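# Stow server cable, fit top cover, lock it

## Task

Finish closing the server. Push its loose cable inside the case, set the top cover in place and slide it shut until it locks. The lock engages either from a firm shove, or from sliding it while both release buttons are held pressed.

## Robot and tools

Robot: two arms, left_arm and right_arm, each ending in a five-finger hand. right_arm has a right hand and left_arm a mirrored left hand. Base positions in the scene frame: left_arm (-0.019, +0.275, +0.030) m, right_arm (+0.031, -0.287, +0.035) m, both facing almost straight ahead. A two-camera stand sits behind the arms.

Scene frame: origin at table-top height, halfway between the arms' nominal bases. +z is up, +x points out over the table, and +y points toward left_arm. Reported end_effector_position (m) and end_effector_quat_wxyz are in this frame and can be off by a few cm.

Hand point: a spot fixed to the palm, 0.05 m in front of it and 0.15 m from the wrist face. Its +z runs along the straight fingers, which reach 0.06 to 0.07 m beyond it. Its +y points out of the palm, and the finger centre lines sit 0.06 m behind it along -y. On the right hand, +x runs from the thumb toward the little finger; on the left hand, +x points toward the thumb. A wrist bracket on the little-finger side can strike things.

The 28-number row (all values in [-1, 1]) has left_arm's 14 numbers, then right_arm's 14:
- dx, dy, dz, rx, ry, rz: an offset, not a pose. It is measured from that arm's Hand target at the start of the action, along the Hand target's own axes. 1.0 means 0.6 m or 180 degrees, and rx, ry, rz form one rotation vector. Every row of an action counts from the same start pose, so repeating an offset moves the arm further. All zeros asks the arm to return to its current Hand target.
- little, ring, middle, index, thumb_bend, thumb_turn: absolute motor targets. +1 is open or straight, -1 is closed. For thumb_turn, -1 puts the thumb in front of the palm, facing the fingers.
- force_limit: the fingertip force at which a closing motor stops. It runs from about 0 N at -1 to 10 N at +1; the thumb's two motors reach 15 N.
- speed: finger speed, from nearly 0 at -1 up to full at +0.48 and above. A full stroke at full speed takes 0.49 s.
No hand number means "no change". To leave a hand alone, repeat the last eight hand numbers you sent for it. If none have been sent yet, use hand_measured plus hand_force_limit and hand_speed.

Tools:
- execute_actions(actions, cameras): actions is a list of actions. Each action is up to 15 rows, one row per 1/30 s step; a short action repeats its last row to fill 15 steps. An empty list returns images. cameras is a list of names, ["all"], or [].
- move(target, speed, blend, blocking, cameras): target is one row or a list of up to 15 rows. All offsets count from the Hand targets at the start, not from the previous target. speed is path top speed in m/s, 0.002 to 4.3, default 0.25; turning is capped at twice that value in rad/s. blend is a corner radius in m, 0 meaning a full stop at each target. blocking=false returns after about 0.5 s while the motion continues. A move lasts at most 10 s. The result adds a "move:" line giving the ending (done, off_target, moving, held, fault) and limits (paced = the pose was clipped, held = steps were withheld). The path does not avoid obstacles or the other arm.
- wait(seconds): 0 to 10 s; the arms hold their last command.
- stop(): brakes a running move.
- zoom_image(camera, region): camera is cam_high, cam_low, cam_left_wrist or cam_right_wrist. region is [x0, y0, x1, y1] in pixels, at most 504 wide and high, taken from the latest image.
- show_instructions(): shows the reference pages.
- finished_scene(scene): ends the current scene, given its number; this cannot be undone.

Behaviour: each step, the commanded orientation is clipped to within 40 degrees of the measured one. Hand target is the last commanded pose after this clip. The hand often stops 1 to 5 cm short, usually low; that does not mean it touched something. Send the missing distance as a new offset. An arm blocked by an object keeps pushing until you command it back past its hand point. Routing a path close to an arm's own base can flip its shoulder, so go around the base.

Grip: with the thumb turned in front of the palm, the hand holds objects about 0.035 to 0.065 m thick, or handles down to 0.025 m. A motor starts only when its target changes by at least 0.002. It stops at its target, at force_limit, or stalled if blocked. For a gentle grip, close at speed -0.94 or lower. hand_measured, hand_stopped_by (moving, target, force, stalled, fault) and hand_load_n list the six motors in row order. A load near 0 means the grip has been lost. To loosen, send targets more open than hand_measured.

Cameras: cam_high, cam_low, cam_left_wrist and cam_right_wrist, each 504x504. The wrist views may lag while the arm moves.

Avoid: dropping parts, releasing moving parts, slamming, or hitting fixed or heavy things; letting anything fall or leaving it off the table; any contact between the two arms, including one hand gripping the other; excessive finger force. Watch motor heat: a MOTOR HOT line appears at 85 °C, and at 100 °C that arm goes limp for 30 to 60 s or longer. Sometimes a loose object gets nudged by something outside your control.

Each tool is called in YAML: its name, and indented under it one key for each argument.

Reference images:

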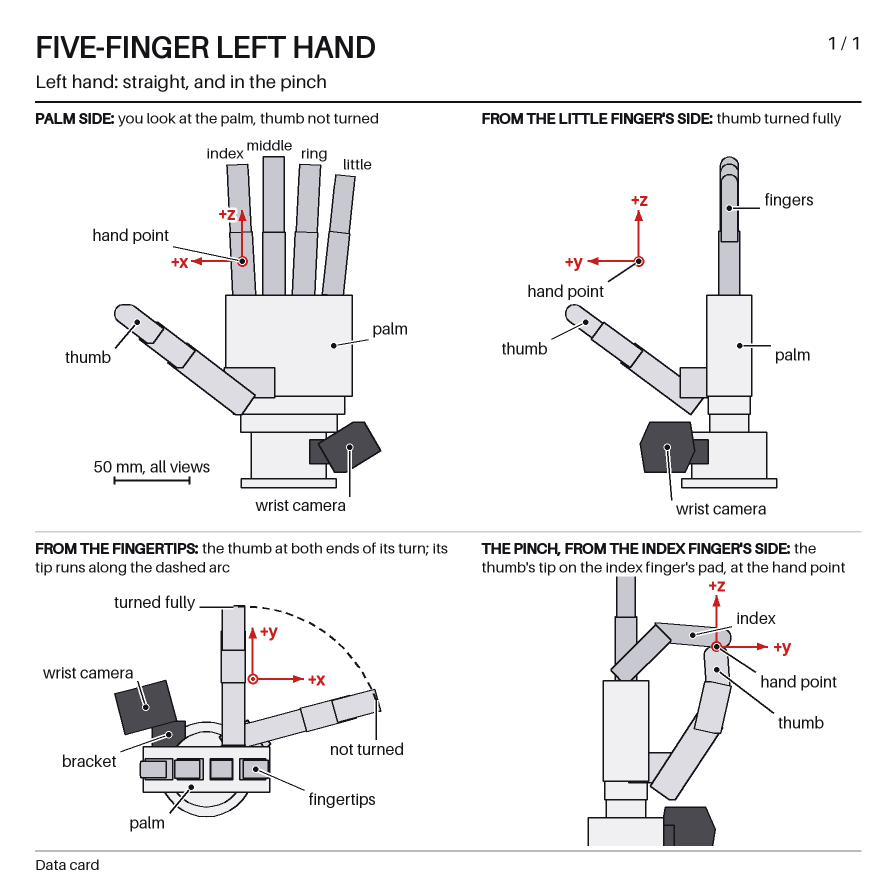

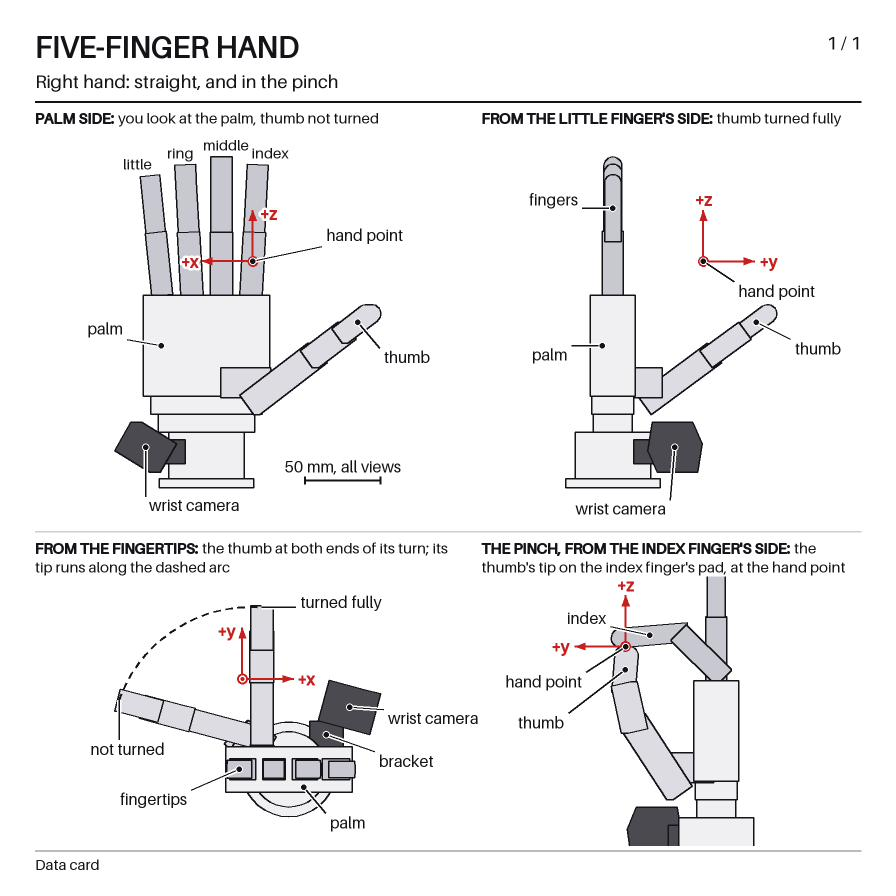

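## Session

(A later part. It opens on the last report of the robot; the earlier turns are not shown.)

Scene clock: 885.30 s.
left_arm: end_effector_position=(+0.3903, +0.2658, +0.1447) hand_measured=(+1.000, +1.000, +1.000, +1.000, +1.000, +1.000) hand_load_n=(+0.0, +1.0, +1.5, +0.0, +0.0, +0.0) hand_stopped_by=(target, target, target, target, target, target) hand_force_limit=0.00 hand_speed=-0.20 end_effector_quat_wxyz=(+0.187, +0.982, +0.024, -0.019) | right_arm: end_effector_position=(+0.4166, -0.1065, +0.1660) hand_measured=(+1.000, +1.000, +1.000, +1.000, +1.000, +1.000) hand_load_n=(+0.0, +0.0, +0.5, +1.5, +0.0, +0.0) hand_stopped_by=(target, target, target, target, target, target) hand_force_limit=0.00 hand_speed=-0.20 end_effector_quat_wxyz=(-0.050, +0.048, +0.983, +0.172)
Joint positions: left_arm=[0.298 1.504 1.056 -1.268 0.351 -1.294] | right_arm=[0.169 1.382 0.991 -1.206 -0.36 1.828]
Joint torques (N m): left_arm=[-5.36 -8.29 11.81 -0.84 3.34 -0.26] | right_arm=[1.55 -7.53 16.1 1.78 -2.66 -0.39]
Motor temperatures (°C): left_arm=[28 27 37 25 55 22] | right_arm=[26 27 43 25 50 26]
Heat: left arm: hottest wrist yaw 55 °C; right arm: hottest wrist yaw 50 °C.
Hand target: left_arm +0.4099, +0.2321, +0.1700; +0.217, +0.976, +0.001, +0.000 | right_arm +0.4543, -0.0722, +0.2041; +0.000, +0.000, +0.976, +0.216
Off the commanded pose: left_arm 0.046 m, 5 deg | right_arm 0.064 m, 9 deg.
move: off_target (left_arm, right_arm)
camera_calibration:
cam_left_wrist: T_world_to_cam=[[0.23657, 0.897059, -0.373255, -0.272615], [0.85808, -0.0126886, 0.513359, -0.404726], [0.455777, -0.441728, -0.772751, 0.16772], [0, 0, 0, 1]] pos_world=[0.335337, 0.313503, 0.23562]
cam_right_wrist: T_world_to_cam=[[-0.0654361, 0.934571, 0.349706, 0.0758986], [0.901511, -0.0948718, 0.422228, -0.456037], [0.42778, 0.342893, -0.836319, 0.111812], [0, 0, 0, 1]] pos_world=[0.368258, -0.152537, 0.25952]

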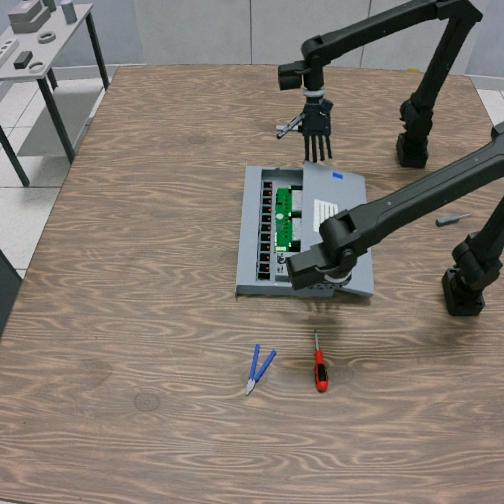

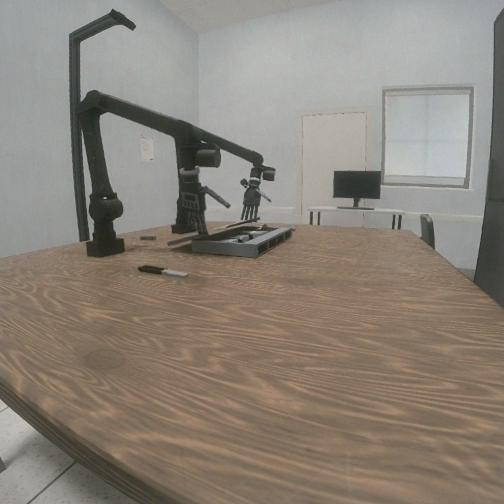

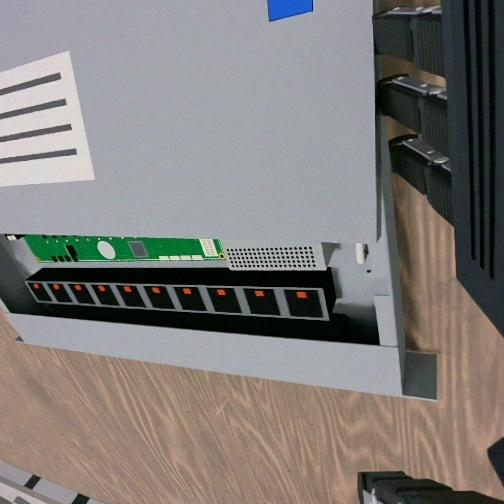

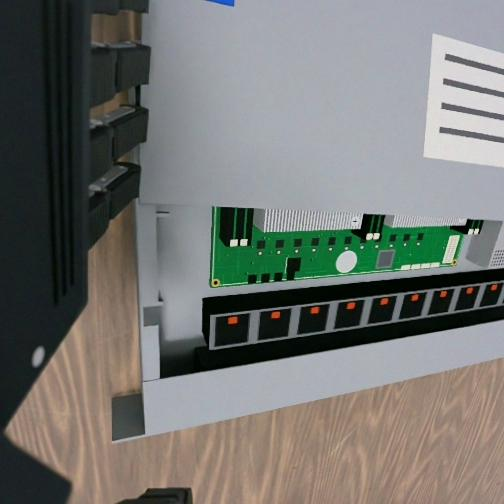

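move:
  target: [0.1, -0.0042, 0.0091, 0, 0, 0, 1, 1, 1, 1, 1, 1, 0, -0.2, -0.1417, -0.0099, 0.0211, 0, 0, 0, 1, 1, 1, 1, 1, 1, 0, -0.2]
  speed: 0.04
  cameras: ["cam_right_wrist", "cam_left_wrist", "cam_low", "cam_high"]

zoom_image:
  camera: "cam_low"
  region: [140, 190, 300, 270]

Scene clock: 908.10 s.
left_arm: end_effector_position=(+0.4548, +0.2340, +0.1541) hand_measured=(+1.000, +1.000, +1.000, +1.000, +1.000, +1.000) hand_load_n=(+0.0, +0.0, +0.0, -0.5, +0.0, +0.0) hand_stopped_by=(target, target, target, target, target, target) hand_force_limit=0.00 hand_speed=-0.20 end_effector_quat_wxyz=(+0.218, +0.976, +0.002, -0.009) | right_arm: end_effector_position=(+0.5171, -0.0724, +0.1746) hand_measured=(+1.000, +1.000, +1.000, +1.000, +1.000, +1.000) hand_load_n=(+0.0, +0.0, +0.0, +0.0, +0.0, +0.0) hand_stopped_by=(target, target, target, target, target, target) hand_force_limit=0.00 hand_speed=-0.20 end_effector_quat_wxyz=(-0.022, +0.006, +0.977, +0.211)
Joint positions: left_arm=[0.212 1.639 1.219 -1.268 0.426 -1.337] | right_arm=[0.177 1.624 1.253 -1.165 -0.426 1.764]
Joint torques (N m): left_arm=[-1.67 -9.29 12.1 -0.58 0.54 -0.17] | right_arm=[-1.79 -11.16 13.35 0.13 -0.39 -0.08]
Motor temperatures (°C): left_arm=[28 28 38 25 55 22] | right_arm=[26 27 43 25 49 26]
Heat: left arm: hottest wrist yaw 55 °C; right arm: hottest wrist yaw 49 °C.
Hand target: left_arm +0.4699, +0.2321, +0.1638; +0.217, +0.976, +0.001, +0.000 | right_arm +0.5393, -0.0723, +0.1901; +0.000, +0.000, +0.976, +0.216
Off the commanded pose: left_arm 0.018 m, 1 deg | right_arm 0.027 m, 3 deg.
move: off_target (left_arm, right_arm)
camera_calibration:
cam_left_wrist: T_world_to_cam=[[0.280424, 0.862116, -0.42204, -0.260163], [0.842537, -0.0104194, 0.538538, -0.462699], [0.459885, -0.506603, -0.729286, 0.138084], [0, 0, 0, 1]] pos_world=[0.399294, 0.289423, 0.240085]
cam_right_wrist: T_world_to_cam=[[-0.155376, 0.897, 0.413823, 0.0800574], [0.873946, -0.0704708, 0.480887, -0.541308], [0.460518, 0.436377, -0.77298, 0.0430724], [0, 0, 0, 1]] pos_world=[0.465677, -0.128754, 0.260472]

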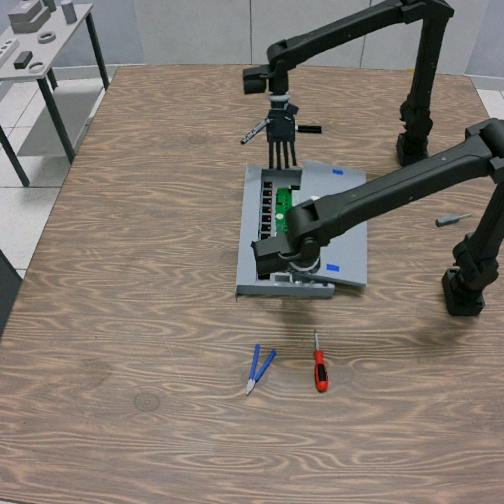

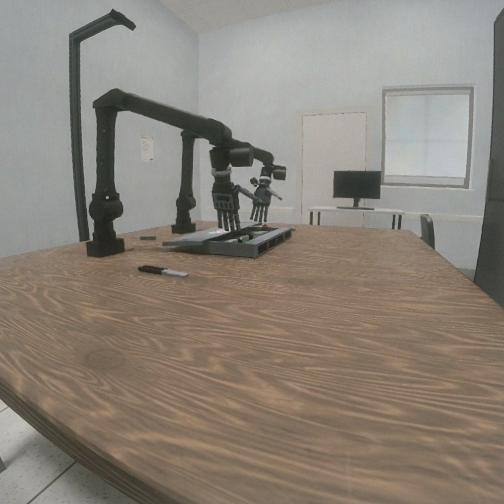

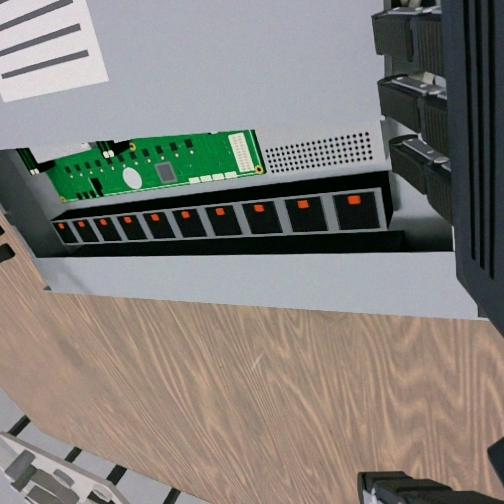

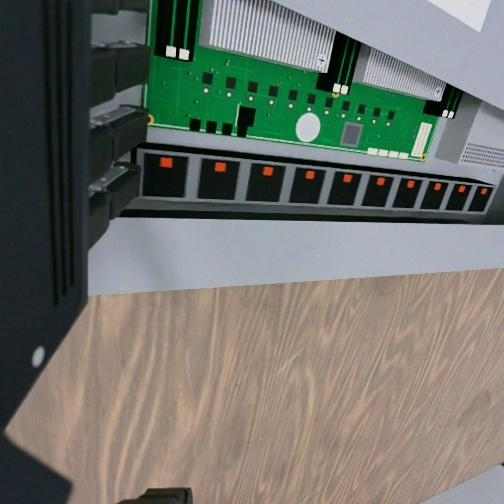

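Scaled by 3.150 from the camera's 504x504 image, which has a finer 720x720 frame.

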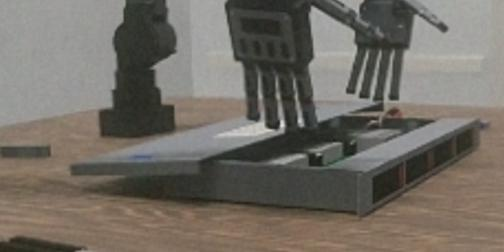

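zoom_image:
  camera: "cam_high"
  region: [220, 150, 400, 310]

zoom_image:
  camera: "cam_low"
  region: [155, 215, 255, 265]

Scaled by 2.800 from the camera's 504x504 image, which has a finer 720x720 frame.

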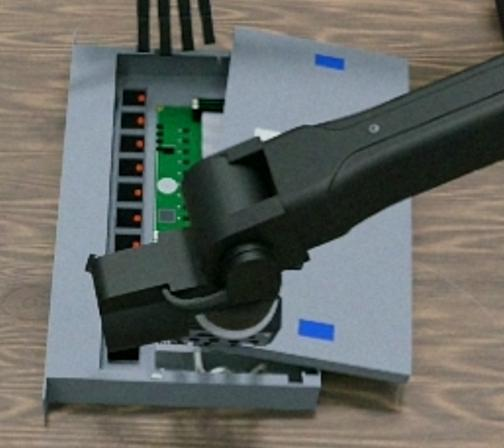

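Scaled by 5.040 from the camera's 504x504 image, which has a finer 720x720 frame.

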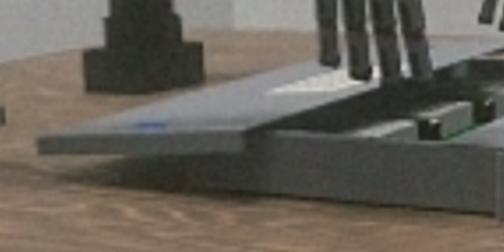

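move:
  target:
    - [0, 0.0352, -0.0755, 0, 0, 0, 1, 1, 1, 1, 1, 1, 0, -0.2, 0, 0.0352, -0.0755, 0, 0, 0, 1, 1, 1, 1, 1, 1, 0, -0.2]
    - [-0.4083, 0.0938, -0.1144, 0.1089, 0.1089, -0.4914, 1, 1, 1, 1, 1, 1, 0, -0.2, 0.5238, -0.0453, -0.1315, 0.1089, -0.1089, 0.4914, 1, 1, 1, 1, 1, 1, 0, -0.2]
  speed: [0.15, 0.25]
  cameras: ["cam_right_wrist", "cam_left_wrist", "cam_low", "cam_high"]

zoom_image:
  camera: "cam_high"
  region: [220, 150, 400, 310]

zoom_image:
  camera: "cam_low"
  region: [155, 215, 255, 265]

Scene clock: 945.57 s.
left_arm: end_effector_position=(+0.2267, +0.2096, +0.2489) hand_measured=(+1.000, +1.000, +1.000, +1.000, +1.000, +1.000) hand_load_n=(+0.0, +0.0, +0.0, +0.0, -0.5, +0.0) hand_stopped_by=(target, target, target, target, target, target) hand_force_limit=0.00 hand_speed=-0.20 end_effector_quat_wxyz=(+0.262, +0.876, +0.394, -0.092) | right_arm: end_effector_position=(+0.2275, -0.1286, +0.2534) hand_measured=(+1.000, +1.000, +1.000, +1.000, +1.000, +1.000) hand_load_n=(+0.0, +0.5, +0.0, +0.0, +0.0, +0.0) hand_stopped_by=(target, target, target, target, target, target) hand_force_limit=0.00 hand_speed=-0.20 end_effector_quat_wxyz=(-0.163, +0.265, +0.892, +0.328)
Joint positions: left_arm=[0.292 0.799 0.786 -1.687 0.55 -2.088] | right_arm=[0.013 0.741 0.692 -1.671 -0.738 2.099]
Joint torques (N m): left_arm=[-0.5 -0.44 9.02 -0.69 0.59 -0.18] | right_arm=[-2.02 -1.55 8.23 -0.59 -0.58 0.1]
Motor temperatures (°C): left_arm=[27 28 38 25 43 22] | right_arm=[26 28 41 25 41 26]
Heat: left arm: hottest wrist yaw 43 °C; right arm: hottest elbow 41 °C.
Hand target: left_arm +0.2250, +0.2100, +0.2500; +0.064, +0.761, +0.645, -0.023 | right_arm +0.2249, -0.1299, +0.2501; -0.074, +0.540, +0.825, +0.148
Off the commanded pose: left_arm 0.002 m, 52 deg; orientation clipped | right_arm 0.004 m, 70 deg; orientation clipped.
joint sent to its limit (left arm) — joint 4 (wrist pitch), lower limit; joint 6 (wrist roll), lower limit. The joint targets are off in orientation, not in position.
joint sent to its limit (right arm) — joint 4 (wrist pitch), lower limit; joint 6 (wrist roll), upper limit. The joint targets are off in orientation, not in position.
move: off_target (left_arm, right_arm); limits=paced
camera_calibration:
cam_left_wrist: T_world_to_cam=[[-0.513366, 0.707977, -0.484999, 0.0928437], [0.718348, 0.663709, 0.208486, -0.352895], [0.469502, -0.241368, -0.849299, 0.2719], [0, 0, 0, 1]] pos_world=[0.173507, 0.234116, 0.349527]
cam_right_wrist: T_world_to_cam=[[0.428938, 0.697815, 0.573643, -0.146084], [0.83309, -0.551098, 0.047452, -0.272839], [0.349246, 0.457543, -0.81773, 0.301268], [0, 0, 0, 1]] pos_world=[0.184744, -0.186264, 0.343102]

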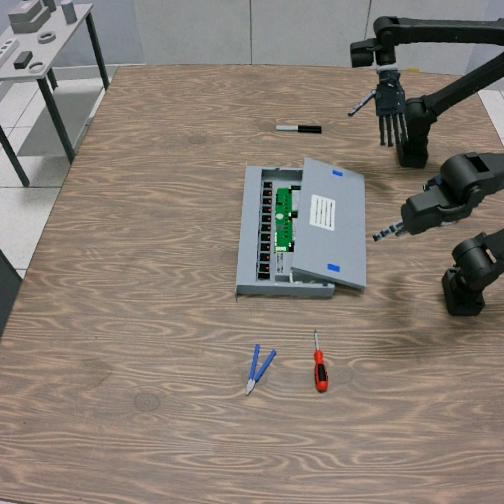

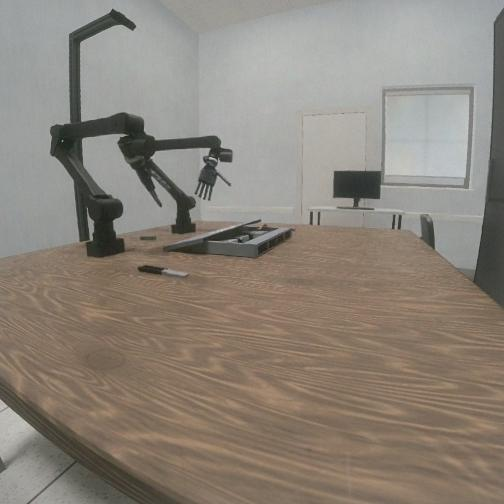

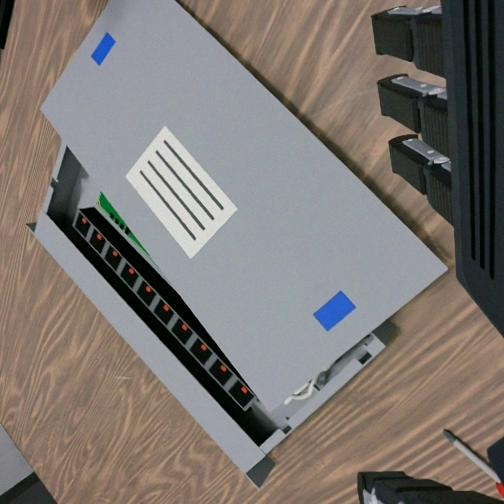

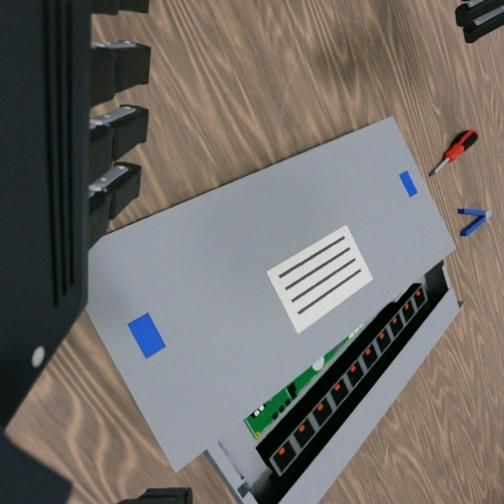

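Scaled by 2.800 from the camera's 504x504 image, which has a finer 720x720 frame.

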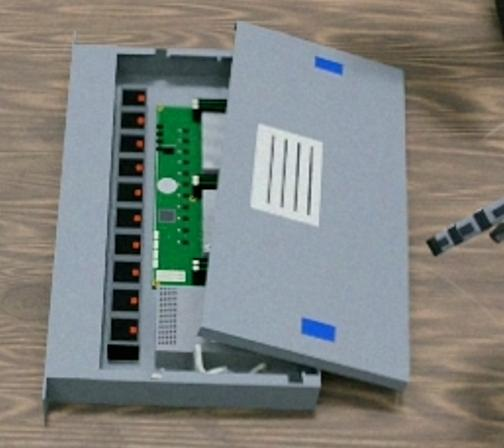

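Scaled by 5.040 from the camera's 504x504 image, which has a finer 720x720 frame.

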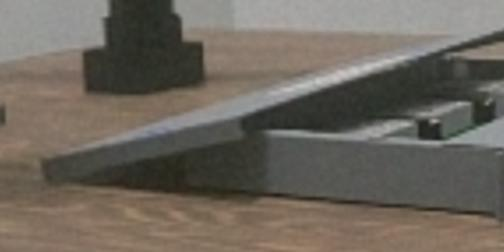

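move:
  target: [0.1411, 0.2420, 0.1007, -0.0709, -0.0813, 0.4406, 1, 1, 1, 1, 1, 1, 0, -0.2, -0.1962, 0.1736, 0.0951, -0.0229, 0.0301, -0.3661, 1, 1, 1, 1, 1, 1, 0, -0.2]
  speed: 0.25
  cameras: ["cam_right_wrist", "cam_left_wrist", "cam_low"]

zoom_image:
  camera: "cam_low"
  region: [155, 205, 305, 265]

Scene clock: 993.70 s.
left_arm: end_effector_position=(+0.3687, +0.2583, +0.1791) hand_measured=(+1.000, +1.000, +1.000, +1.000, +1.000, +1.000) hand_load_n=(+0.0, +0.0, +0.0, +0.0, +0.0, +0.0) hand_stopped_by=(target, target, target, target, target, target) hand_force_limit=0.00 hand_speed=-0.20 end_effector_quat_wxyz=(+0.222, +0.975, +0.012, -0.020) | right_arm: end_effector_position=(+0.3473, -0.1702, +0.1648) hand_measured=(+1.000, +1.000, +1.000, +1.000, +1.000, +1.000) hand_load_n=(+0.0, +0.0, +0.0, +0.0, +0.0, +0.0) hand_stopped_by=(target, target, target, target, target, target) hand_force_limit=0.00 hand_speed=-0.20 end_effector_quat_wxyz=(-0.026, +0.006, +0.975, +0.219)
Joint positions: left_arm=[0.324 1.442 1.058 -1.374 0.412 -1.232] | right_arm=[-0.063 1.206 0.791 -1.24 -0.436 1.497]
Joint torques (N m): left_arm=[-1.26 -6.83 12.08 -0.1 0.38 0.11] | right_arm=[-1.96 -5.3 12.82 0.14 -0.21 -0.09]
Heat: left arm: hottest wrist yaw 40 °C; right arm: hottest elbow 38 °C.
Hand target: left_arm +0.3849, +0.2622, +0.1900; +0.216, +0.976, +0.000, +0.000 | right_arm +0.3700, -0.1750, +0.1803; +0.001, +0.000, +0.976, +0.216
Off the commanded pose: left_arm 0.020 m, 3 deg | right_arm 0.028 m, 3 deg.
move: off_target (left_arm, right_arm)
camera_calibration:
cam_left_wrist: T_world_to_cam=[[0.25661, 0.862524, -0.436123, -0.235055], [0.85638, 0.00628219, 0.516308, -0.408867], [0.448068, -0.505976, -0.737036, 0.213836], [0, 0, 0, 1]] pos_world=[0.31465, 0.313505, 0.266193]
cam_right_wrist: T_world_to_cam=[[-0.153714, 0.8901, 0.429061, 0.141274], [0.877828, -0.0763374, 0.472853, -0.396137], [0.45364, 0.449326, -0.769621, 0.160415], [0, 0, 0, 1]] pos_world=[0.296685, -0.228067, 0.250158]
Images, in order (width x height): cam_low 504x504, cam_left_wrist 504x504, cam_right_wrist 504x504.

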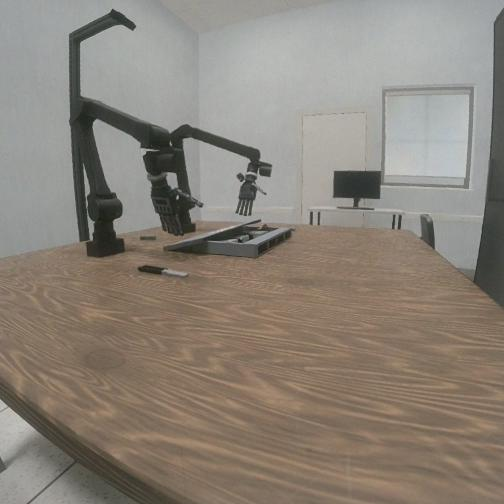

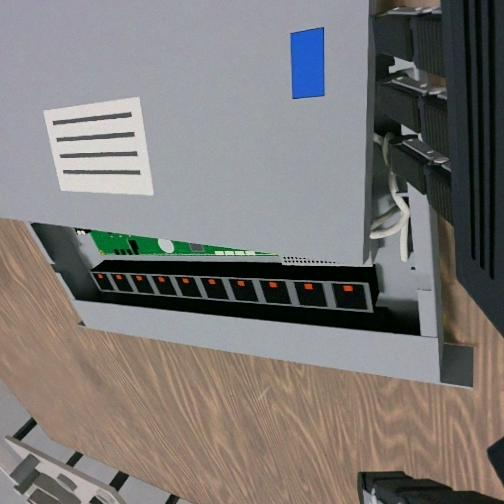

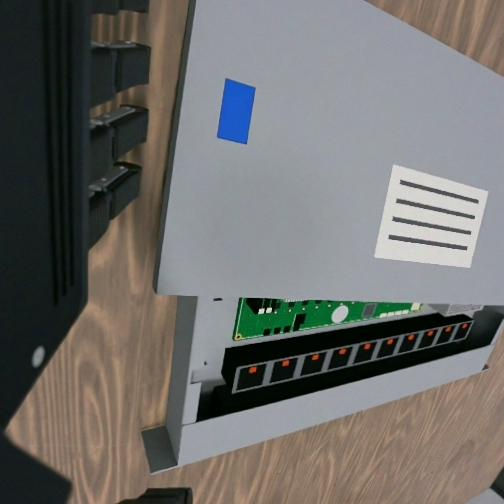

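Scaled by 3.360 from the camera's 504x504 image, which has a finer 720x720 frame.

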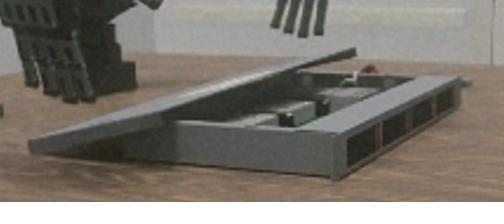

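move:
  target: [0, -0.0345, 0.074, 0, 0, 0, 1, 1, 1, 1, 1, 1, 0, -0.2, 0, -0.0373, 0.08, 0, 0, 0, 1, 1, 1, 1, 1, 1, 0, -0.2]
  speed: 0.1
  cameras: ["cam_right_wrist", "cam_left_wrist", "cam_low"]

zoom_image:
  camera: "cam_low"
  region: [155, 205, 305, 265]

Scene clock: 1000.83 s.
left_arm: end_effector_position=(+0.3828, +0.2630, +0.1427) hand_measured=(+1.000, +1.000, +1.000, +1.000, +1.000, +1.000) hand_load_n=(+0.0, +0.0, +0.0, +0.0, -0.5, +0.0) hand_stopped_by=(target, target, target, target, target, target) hand_force_limit=0.00 hand_speed=-0.20 end_effector_quat_wxyz=(+0.217, +0.976, +0.008, -0.004) | right_arm: end_effector_position=(+0.3711, -0.1719, +0.1330) hand_measured=(+1.000, +1.000, +1.000, +1.000, +1.000, +1.000) hand_load_n=(+0.0, +0.0, +0.0, +0.0, +0.0, +0.0) hand_stopped_by=(target, target, target, target, target, target) hand_force_limit=0.00 hand_speed=-0.20 end_effector_quat_wxyz=(+0.002, -0.001, +0.976, +0.217)
Joint positions: left_arm=[0.324 1.501 1.021 -1.243 0.412 -1.231] | right_arm=[-0.063 1.285 0.761 -1.074 -0.436 1.496]
Joint torques (N m): left_arm=[-1.38 -7.59 8.12 0.16 0.39 0.09] | right_arm=[-1.85 -6.12 7.32 0.32 -0.23 -0.07]
Heat: left arm: hottest wrist yaw 39 °C; right arm: hottest elbow 39 °C.
Hand target: left_arm +0.3850, +0.2623, +0.1410; +0.216, +0.976, +0.000, +0.000 | right_arm +0.3701, -0.1751, +0.1273; +0.001, +0.000, +0.976, +0.216
Off the commanded pose: left_arm 0.003 m, 1 deg | right_arm 0.007 m, 0 deg.
move: done
camera_calibration:
cam_left_wrist: T_world_to_cam=[[0.271604, 0.866958, -0.41787, -0.268216], [0.838859, -0.000427192, 0.544348, -0.397761], [0.471748, -0.498381, -0.727372, 0.170672], [0, 0, 0, 1]] pos_world=[0.326, 0.317422, 0.228583]
cam_right_wrist: T_world_to_cam=[[-0.178495, 0.891588, 0.416185, 0.17125], [0.849422, -0.0738541, 0.52252, -0.397761], [0.49661, 0.446784, -0.744152, 0.1061], [0, 0, 0, 1]] pos_world=[0.315744, -0.229465, 0.215521]
Images, in order (width x height): cam_low 504x504, cam_left_wrist 504x504, cam_right_wrist 504x504.

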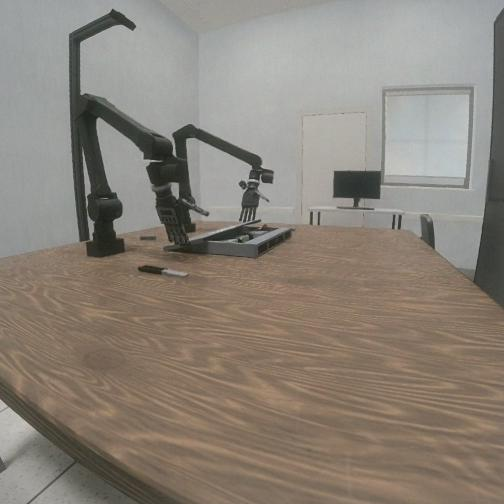

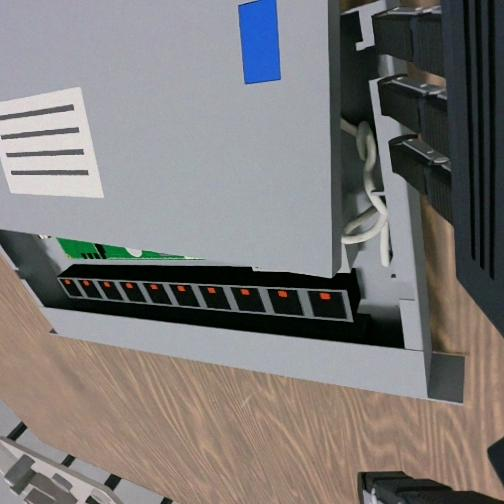

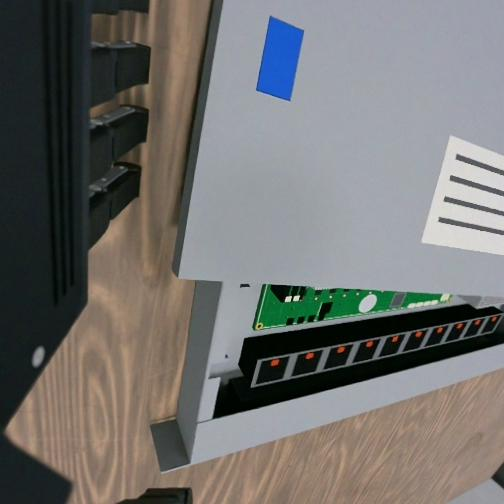

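Scaled by 3.360 from the camera's 504x504 image, which has a finer 720x720 frame.

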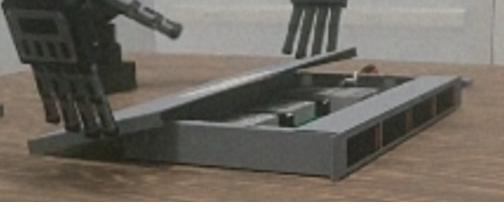

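move:
  target: [0, 0, 0, 0, 0, 0, 1, 1, 1, 1, 1, 1, 0, -0.2, 0, 0.1133, 0.0528, 0, 0, 0, 1, 1, 1, 1, 1, 1, 0, -0.2]
  speed: 0.05
  cameras: ["cam_right_wrist", "cam_left_wrist", "cam_low"]

zoom_image:
  camera: "cam_low"
  region: [155, 205, 305, 265]

Scene clock: 1012.50 s.
left_arm: end_effector_position=(+0.3828, +0.2630, +0.1427) hand_measured=(+1.000, +1.000, +1.000, +1.000, +1.000, +1.000) hand_load_n=(+0.0, +0.0, +0.0, +0.5, +0.0, +0.0) hand_stopped_by=(target, target, target, target, target, target) hand_force_limit=0.00 hand_speed=-0.20 end_effector_quat_wxyz=(+0.217, +0.976, +0.008, -0.004) | right_arm: end_effector_position=(+0.3753, -0.1303, +0.1274) hand_measured=(+1.000, +1.000, +1.000, +1.000, +1.000, +1.000) hand_load_n=(+0.0, +0.0, +1.5, +0.0, +0.0, +0.0) hand_stopped_by=(target, target, target, target, target, target) hand_force_limit=0.00 hand_speed=-0.20 end_effector_quat_wxyz=(-0.001, +0.029, +0.982, +0.188)
Joint positions: left_arm=[0.324 1.501 1.021 -1.243 0.412 -1.231] | right_arm=[0.107 1.266 0.752 -1.006 -0.376 1.742]
Joint torques (N m): left_arm=[-1.26 -7.82 8.08 0.13 0.39 0.07] | right_arm=[3.9 -6.07 7.17 1.88 -2.28 0.05]
Heat: left arm: hottest wrist yaw 39 °C; right arm: hottest elbow 38 °C.
Hand target: left_arm +0.3850, +0.2623, +0.1410; +0.216, +0.976, +0.000, +0.000 | right_arm +0.3701, -0.1000, +0.1275; +0.001, +0.000, +0.976, +0.216
Off the commanded pose: left_arm 0.003 m, 1 deg | right_arm 0.031 m, 5 deg.
move: off_target (right_arm)
camera_calibration:
cam_left_wrist: T_world_to_cam=[[0.271604, 0.866958, -0.41787, -0.268216], [0.838859, -0.000427192, 0.544348, -0.397761], [0.471748, -0.498381, -0.727372, 0.170672], [0, 0, 0, 1]] pos_world=[0.326, 0.317422, 0.228583]
cam_right_wrist: T_world_to_cam=[[-0.119216, 0.922603, 0.366866, 0.125307], [0.854201, -0.0930377, 0.511552, -0.398168], [0.506092, 0.374362, -0.776997, 0.0724491], [0, 0, 0, 1]] pos_world=[0.318388, -0.179776, 0.214005]
Images, in order (width x height): cam_low 504x504, cam_left_wrist 504x504, cam_right_wrist 504x504.

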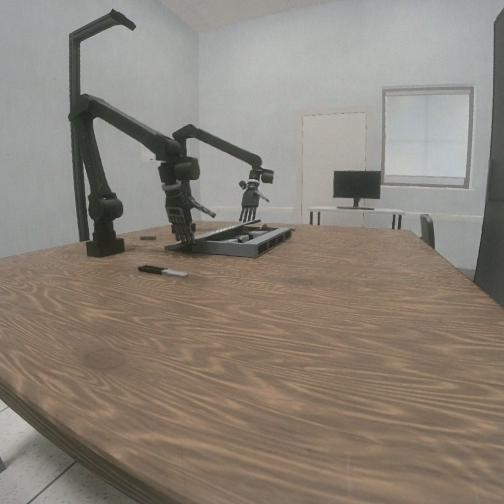

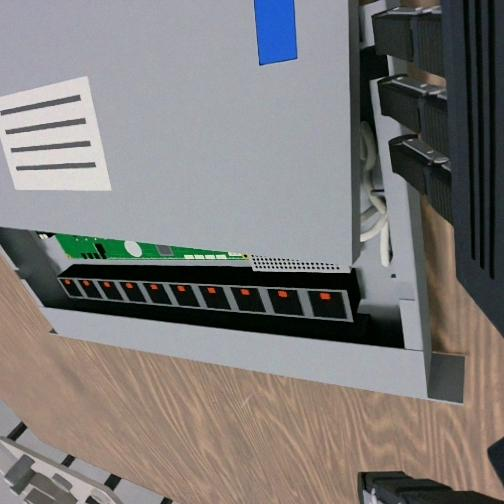

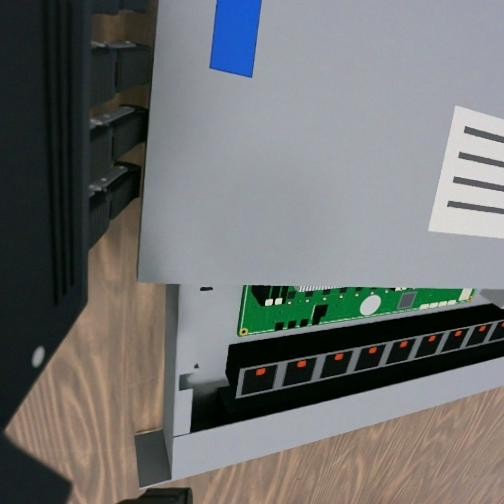

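Scaled by 3.360 from the camera's 504x504 image, which has a finer 720x720 frame.

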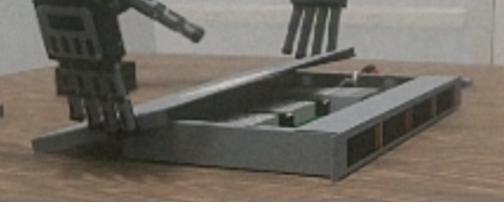

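move:
  target: [0, 0, 0, 0, 0, 0, 1, 1, 1, 1, 1, 1, 0, -0.2, 0, 0.0453, 0.0211, 0, 0, 0, 1, 1, 1, 1, 1, 1, 0, -0.2]
  speed: 0.05
  cameras: ["cam_right_wrist", "cam_left_wrist"]

Scene clock: 1017.50 s.
left_arm: end_effector_position=(+0.3828, +0.2630, +0.1427) hand_measured=(+1.000, +1.000, +1.000, +1.000, +1.000, +1.000) hand_load_n=(+0.0, +0.0, +0.0, +0.0, +0.0, +0.0) hand_stopped_by=(target, target, target, target, target, target) hand_force_limit=0.00 hand_speed=-0.20 end_effector_quat_wxyz=(+0.217, +0.976, +0.008, -0.004) | right_arm: end_effector_position=(+0.3761, -0.1252, +0.1258) hand_measured=(+1.000, +1.000, +1.000, +1.000, +1.000, +1.000) hand_load_n=(+0.0, +0.0, +2.5, +0.0, +0.0, +0.0) hand_stopped_by=(target, target, target, target, target, target) hand_force_limit=0.00 hand_speed=-0.20 end_effector_quat_wxyz=(+0.003, +0.049, +0.985, +0.163)
Joint positions: left_arm=[0.324 1.501 1.021 -1.243 0.412 -1.231] | right_arm=[0.156 1.25 0.752 -1 -0.32 1.833]
Joint torques (N m): left_arm=[-1.2 -7.47 8.12 0.1 0.4 0.06] | right_arm=[6.77 -4.84 7.64 2.8 -4 0.03]
Motor temperatures (°C): left_arm=[27 28 36 25 38 22] | right_arm=[26 27 37 25 40 26]
Heat: left arm: hottest wrist yaw 38 °C; right arm: hottest wrist yaw 40 °C.
Hand target: left_arm +0.3850, +0.2623, +0.1410; +0.216, +0.976, +0.000, +0.000 | right_arm +0.3702, -0.0701, +0.1274; +0.001, +0.000, +0.976, +0.216
Off the commanded pose: left_arm 0.003 m, 1 deg | right_arm 0.056 m, 8 deg.
move: off_target (right_arm)
camera_calibration:
cam_left_wrist: T_world_to_cam=[[0.271604, 0.866958, -0.41787, -0.268216], [0.838859, -0.000427192, 0.544348, -0.397761], [0.471748, -0.498381, -0.727372, 0.170672], [0, 0, 0, 1]] pos_world=[0.326, 0.317422, 0.228583]
cam_right_wrist: T_world_to_cam=[[-0.0818223, 0.94406, 0.319461, 0.115826], [0.851749, -0.100205, 0.514279, -0.397931], [0.517522, 0.31418, -0.795903, 0.0594542], [0, 0, 0, 1]] pos_world=[0.317646, -0.167901, 0.214966]
Images, in order (width x height): cam_left_wrist 504x504, cam_right_wrist 504x504.

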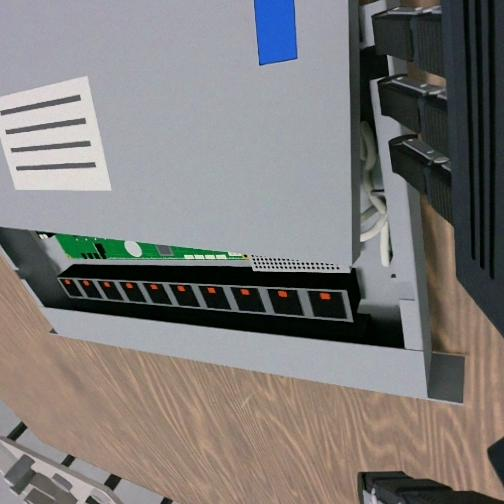

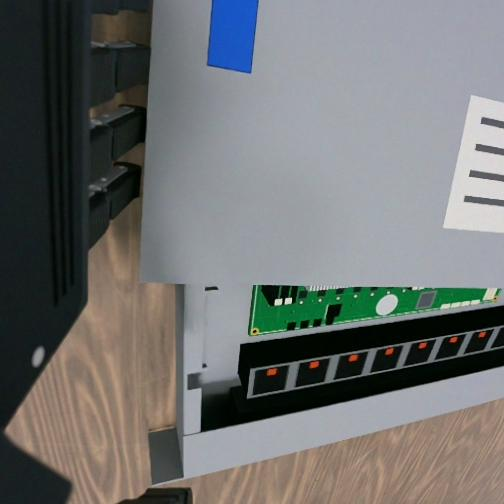

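move:
  target: [0, 0.0755, 0.0352, 0, 0, 0, 1, 1, 1, 1, 1, 1, 0, -0.2, 0, -0.0151, -0.007, 0, 0, 0, 1, 1, 1, 1, 1, 1, 0, -0.2]
  speed: 0.05
  cameras: ["cam_right_wrist", "cam_left_wrist"]

Scene clock: 1030.47 s.
left_arm: end_effector_position=(+0.3832, +0.2465, +0.1367) hand_measured=(+1.000, +1.000, +1.000, +1.000, +1.000, +1.000) hand_load_n=(+0.0, +1.5, +0.5, +0.0, -0.5, +0.0) hand_stopped_by=(target, target, target, target, target, target) hand_force_limit=0.00 hand_speed=-0.20 end_effector_quat_wxyz=(+0.188, +0.982, +0.018, -0.001) | right_arm: end_effector_position=(+0.3760, -0.1251, +0.1261) hand_measured=(+1.000, +1.000, +1.000, +1.000, +1.000, +1.000) hand_load_n=(+0.0, +0.0, +2.5, +0.0, -0.5, +0.0) hand_stopped_by=(target, target, target, target, target, target) hand_force_limit=0.00 hand_speed=-0.20 end_effector_quat_wxyz=(+0.003, +0.048, +0.985, +0.163)
Joint positions: left_arm=[0.26 1.464 0.986 -1.191 0.367 -1.328] | right_arm=[0.156 1.249 0.752 -1 -0.32 1.831]
Joint torques (N m): left_arm=[-5.25 -7.82 7.16 0.24 2.72 -0.27] | right_arm=[4.6 -4.84 7.49 2.55 -4.05 -0.19]
Motor temperatures (°C): left_arm=[27 28 36 25 38 22] | right_arm=[26 27 37 25 53 26]
Heat: left arm: hottest wrist yaw 38 °C; right arm: hottest wrist yaw 53 °C.
Hand target: left_arm +0.3850, +0.2122, +0.1409; +0.216, +0.976, +0.000, +0.000 | right_arm +0.3701, -0.0800, +0.1274; +0.001, +0.000, +0.976, +0.216
Off the commanded pose: left_arm 0.035 m, 4 deg | right_arm 0.045 m, 8 deg.
move: off_target (left_arm, right_arm)
camera_calibration:
cam_left_wrist: T_world_to_cam=[[0.253913, 0.895243, -0.366154, -0.263742], [0.838672, -0.0151982, 0.544425, -0.391023], [0.481828, -0.445319, -0.754674, 0.144687], [0, 0, 0, 1]] pos_world=[0.325193, 0.294602, 0.225504]
cam_right_wrist: T_world_to_cam=[[-0.0839409, 0.943891, 0.319411, 0.116505], [0.851264, -0.0986978, 0.515372, -0.397787], [0.517981, 0.315164, -0.795215, 0.0595675], [0, 0, 0, 1]] pos_world=[0.317547, -0.168002, 0.215164]
Images, in order (width x height): cam_left_wrist 504x504, cam_right_wrist 504x504.

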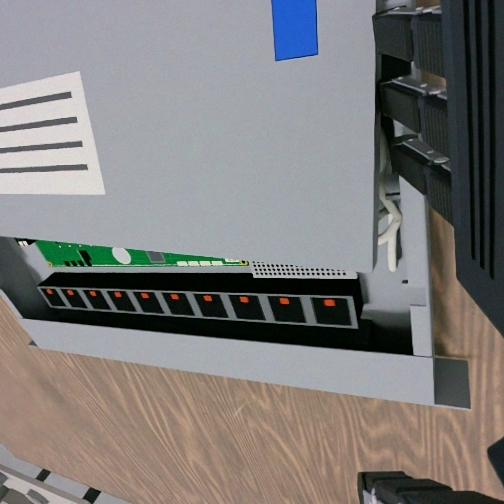

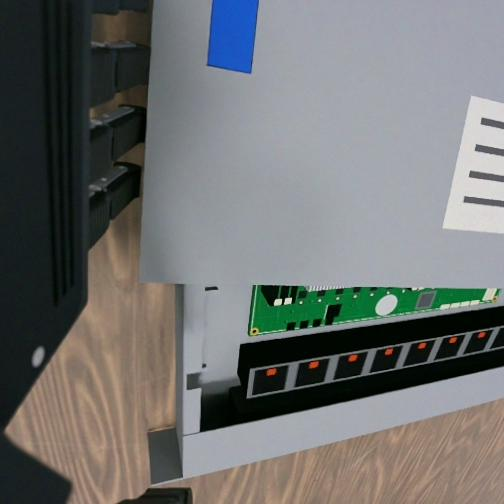

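move:
  target: [0, 0.0106, -0.0227, 0, 0, 0, 1, 1, 1, 1, 1, 1, 0, -0.2, 0, 0.0247, -0.0529, 0, 0, 0, 1, 1, 1, 1, 1, 1, 0, -0.2]
  speed: 0.03
  cameras: ["cam_right_wrist", "cam_left_wrist"]

Scene clock: 1035.77 s.
left_arm: end_effector_position=(+0.3825, +0.2449, +0.1385) hand_measured=(+1.000, +1.000, +1.000, +1.000, +1.000, +1.000) hand_load_n=(+0.0, +1.5, +0.5, +0.0, +0.0, +0.5) hand_stopped_by=(target, target, target, target, target, target) hand_force_limit=0.00 hand_speed=-0.20 end_effector_quat_wxyz=(+0.187, +0.982, +0.016, -0.001) | right_arm: end_effector_position=(+0.3634, -0.1256, +0.1245) hand_measured=(+1.000, +1.000, +1.000, +1.000, +1.000, +1.000) hand_load_n=(+0.0, +0.0, +2.5, +0.0, +0.0, +0.0) hand_stopped_by=(target, target, target, target, target, target) hand_force_limit=0.00 hand_speed=-0.20 end_effector_quat_wxyz=(-0.021, +0.049, +0.985, +0.162)
Joint positions: left_arm=[0.255 1.458 0.986 -1.194 0.364 -1.33] | right_arm=[0.156 1.247 0.752 -1.052 -0.327 1.826]
Joint torques (N m): left_arm=[-4.89 -8.41 9.26 -1.25 2.83 -0.28] | right_arm=[4.6 -8.06 12.12 0.34 -3.89 -0.17]
Motor temperatures (°C): left_arm=[27 28 36 25 41 22] | right_arm=[26 27 37 25 56 26]
Heat: left arm: hottest wrist yaw 41 °C; right arm: hottest wrist yaw 56 °C.
Hand target: left_arm +0.3850, +0.2123, +0.1560; +0.216, +0.976, +0.000, +0.000 | right_arm +0.3700, -0.0800, +0.1624; +0.001, +0.000, +0.976, +0.216
Off the commanded pose: left_arm 0.037 m, 4 deg | right_arm 0.060 m, 9 deg.
move: off_target (left_arm, right_arm)
camera_calibration:
cam_left_wrist: T_world_to_cam=[[0.258065, 0.89567, -0.362186, -0.263755], [0.837491, -0.0204869, 0.546067, -0.390025], [0.481676, -0.444248, -0.755402, 0.145555], [0, 0, 0, 1]] pos_world=[0.324598, 0.292909, 0.227404]
cam_right_wrist: T_world_to_cam=[[-0.0733347, 0.943583, 0.322914, 0.112037], [0.875872, -0.0939074, 0.473318, -0.389302], [0.476939, 0.317542, -0.819571, 0.0832383], [0, 0, 0, 1]] pos_world=[0.309496, -0.168706, 0.216305]
Images, in order (width x height): cam_left_wrist 504x504, cam_right_wrist 504x504.

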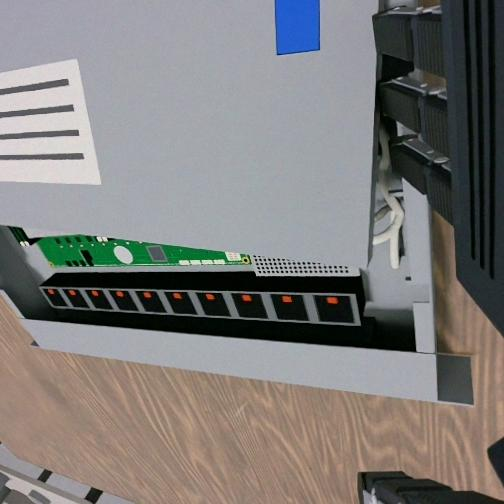

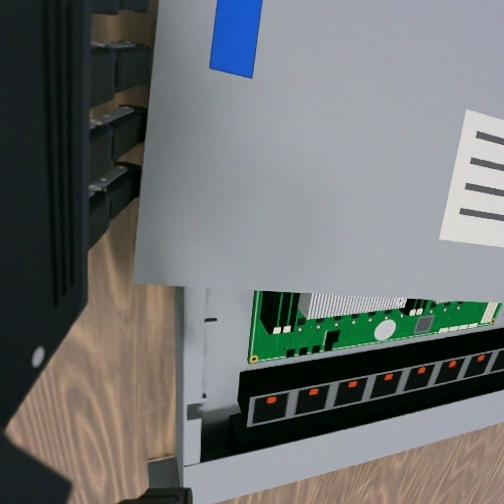

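move:
  target: [0, 0.0106, -0.0227, 0, 0, 0, 1, 1, 1, 1, 1, 1, 0, -0.2, -0.05, 0.0176, -0.0378, 0, 0, 0, 1, 1, 1, 1, 1, 1, 0, -0.2]
  speed: 0.03
  cameras: ["cam_right_wrist", "cam_left_wrist"]

Scene clock: 1041.17 s.
left_arm: end_effector_position=(+0.3818, +0.2449, +0.1429) hand_measured=(+1.000, +1.000, +1.000, +1.000, +1.000, +1.000) hand_load_n=(+0.0, +0.0, +1.5, +0.0, +0.0, +0.0) hand_stopped_by=(target, target, target, target, target, target) hand_force_limit=0.00 hand_speed=-0.20 end_effector_quat_wxyz=(+0.186, +0.982, +0.023, -0.003) | right_arm: end_effector_position=(+0.3661, -0.1248, +0.1357) hand_measured=(+1.000, +1.000, +1.000, +1.000, +1.000, +1.000) hand_load_n=(+0.0, +0.0, +3.0, +0.0, +0.0, +0.0) hand_stopped_by=(target, target, target, target, target, target) hand_force_limit=0.00 hand_speed=-0.20 end_effector_quat_wxyz=(-0.043, +0.047, +0.985, +0.157)
Joint positions: left_arm=[0.255 1.448 0.99 -1.209 0.362 -1.344] | right_arm=[0.156 1.27 0.81 -1.135 -0.327 1.815]
Joint torques (N m): left_arm=[-4.95 -8.88 10.93 -2.17 2.91 -0.1] | right_arm=[2.96 -7.3 16.61 0.55 -3.92 -0.25]
Motor temperatures (°C): left_arm=[27 28 35 25 44 22] | right_arm=[26 27 38 25 58 26]
Heat: left arm: hottest wrist yaw 44 °C; right arm: hottest wrist yaw 58 °C.
Hand target: left_arm +0.3850, +0.2122, +0.1710; +0.216, +0.976, +0.000, +0.000 | right_arm +0.4000, -0.0800, +0.1874; +0.001, +0.000, +0.976, +0.216
Off the commanded pose: left_arm 0.043 m, 4 deg | right_arm 0.076 m, 10 deg.
move: off_target (left_arm, right_arm)
camera_calibration:
cam_left_wrist: T_world_to_cam=[[0.243781, 0.899295, -0.363096, -0.257242], [0.841683, -0.0101853, 0.539876, -0.394995], [0.48181, -0.437224, -0.759404, 0.147962], [0, 0, 0, 1]] pos_world=[0.323882, 0.292005, 0.232208]
cam_right_wrist: T_world_to_cam=[[-0.0690444, 0.945115, 0.319359, 0.107], [0.896473, -0.081669, 0.435507, -0.397847], [0.437686, 0.316366, -0.841631, 0.108067], [0, 0, 0, 1]] pos_world=[0.316747, -0.167808, 0.230047]
Images, in order (width x height): cam_left_wrist 504x504, cam_right_wrist 504x504.

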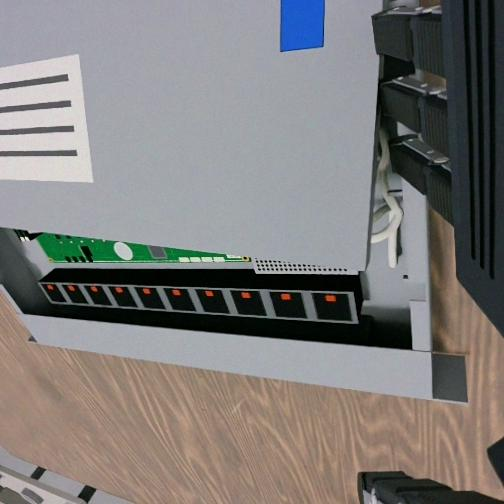

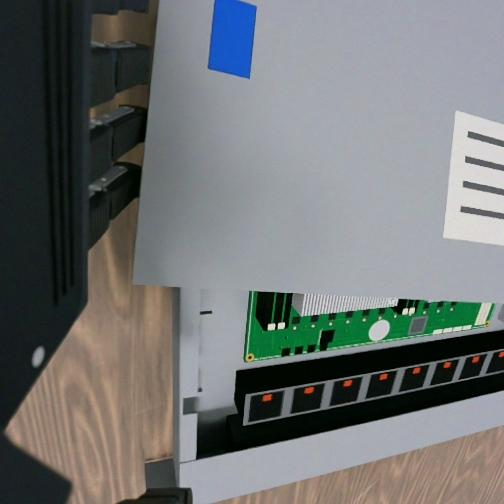

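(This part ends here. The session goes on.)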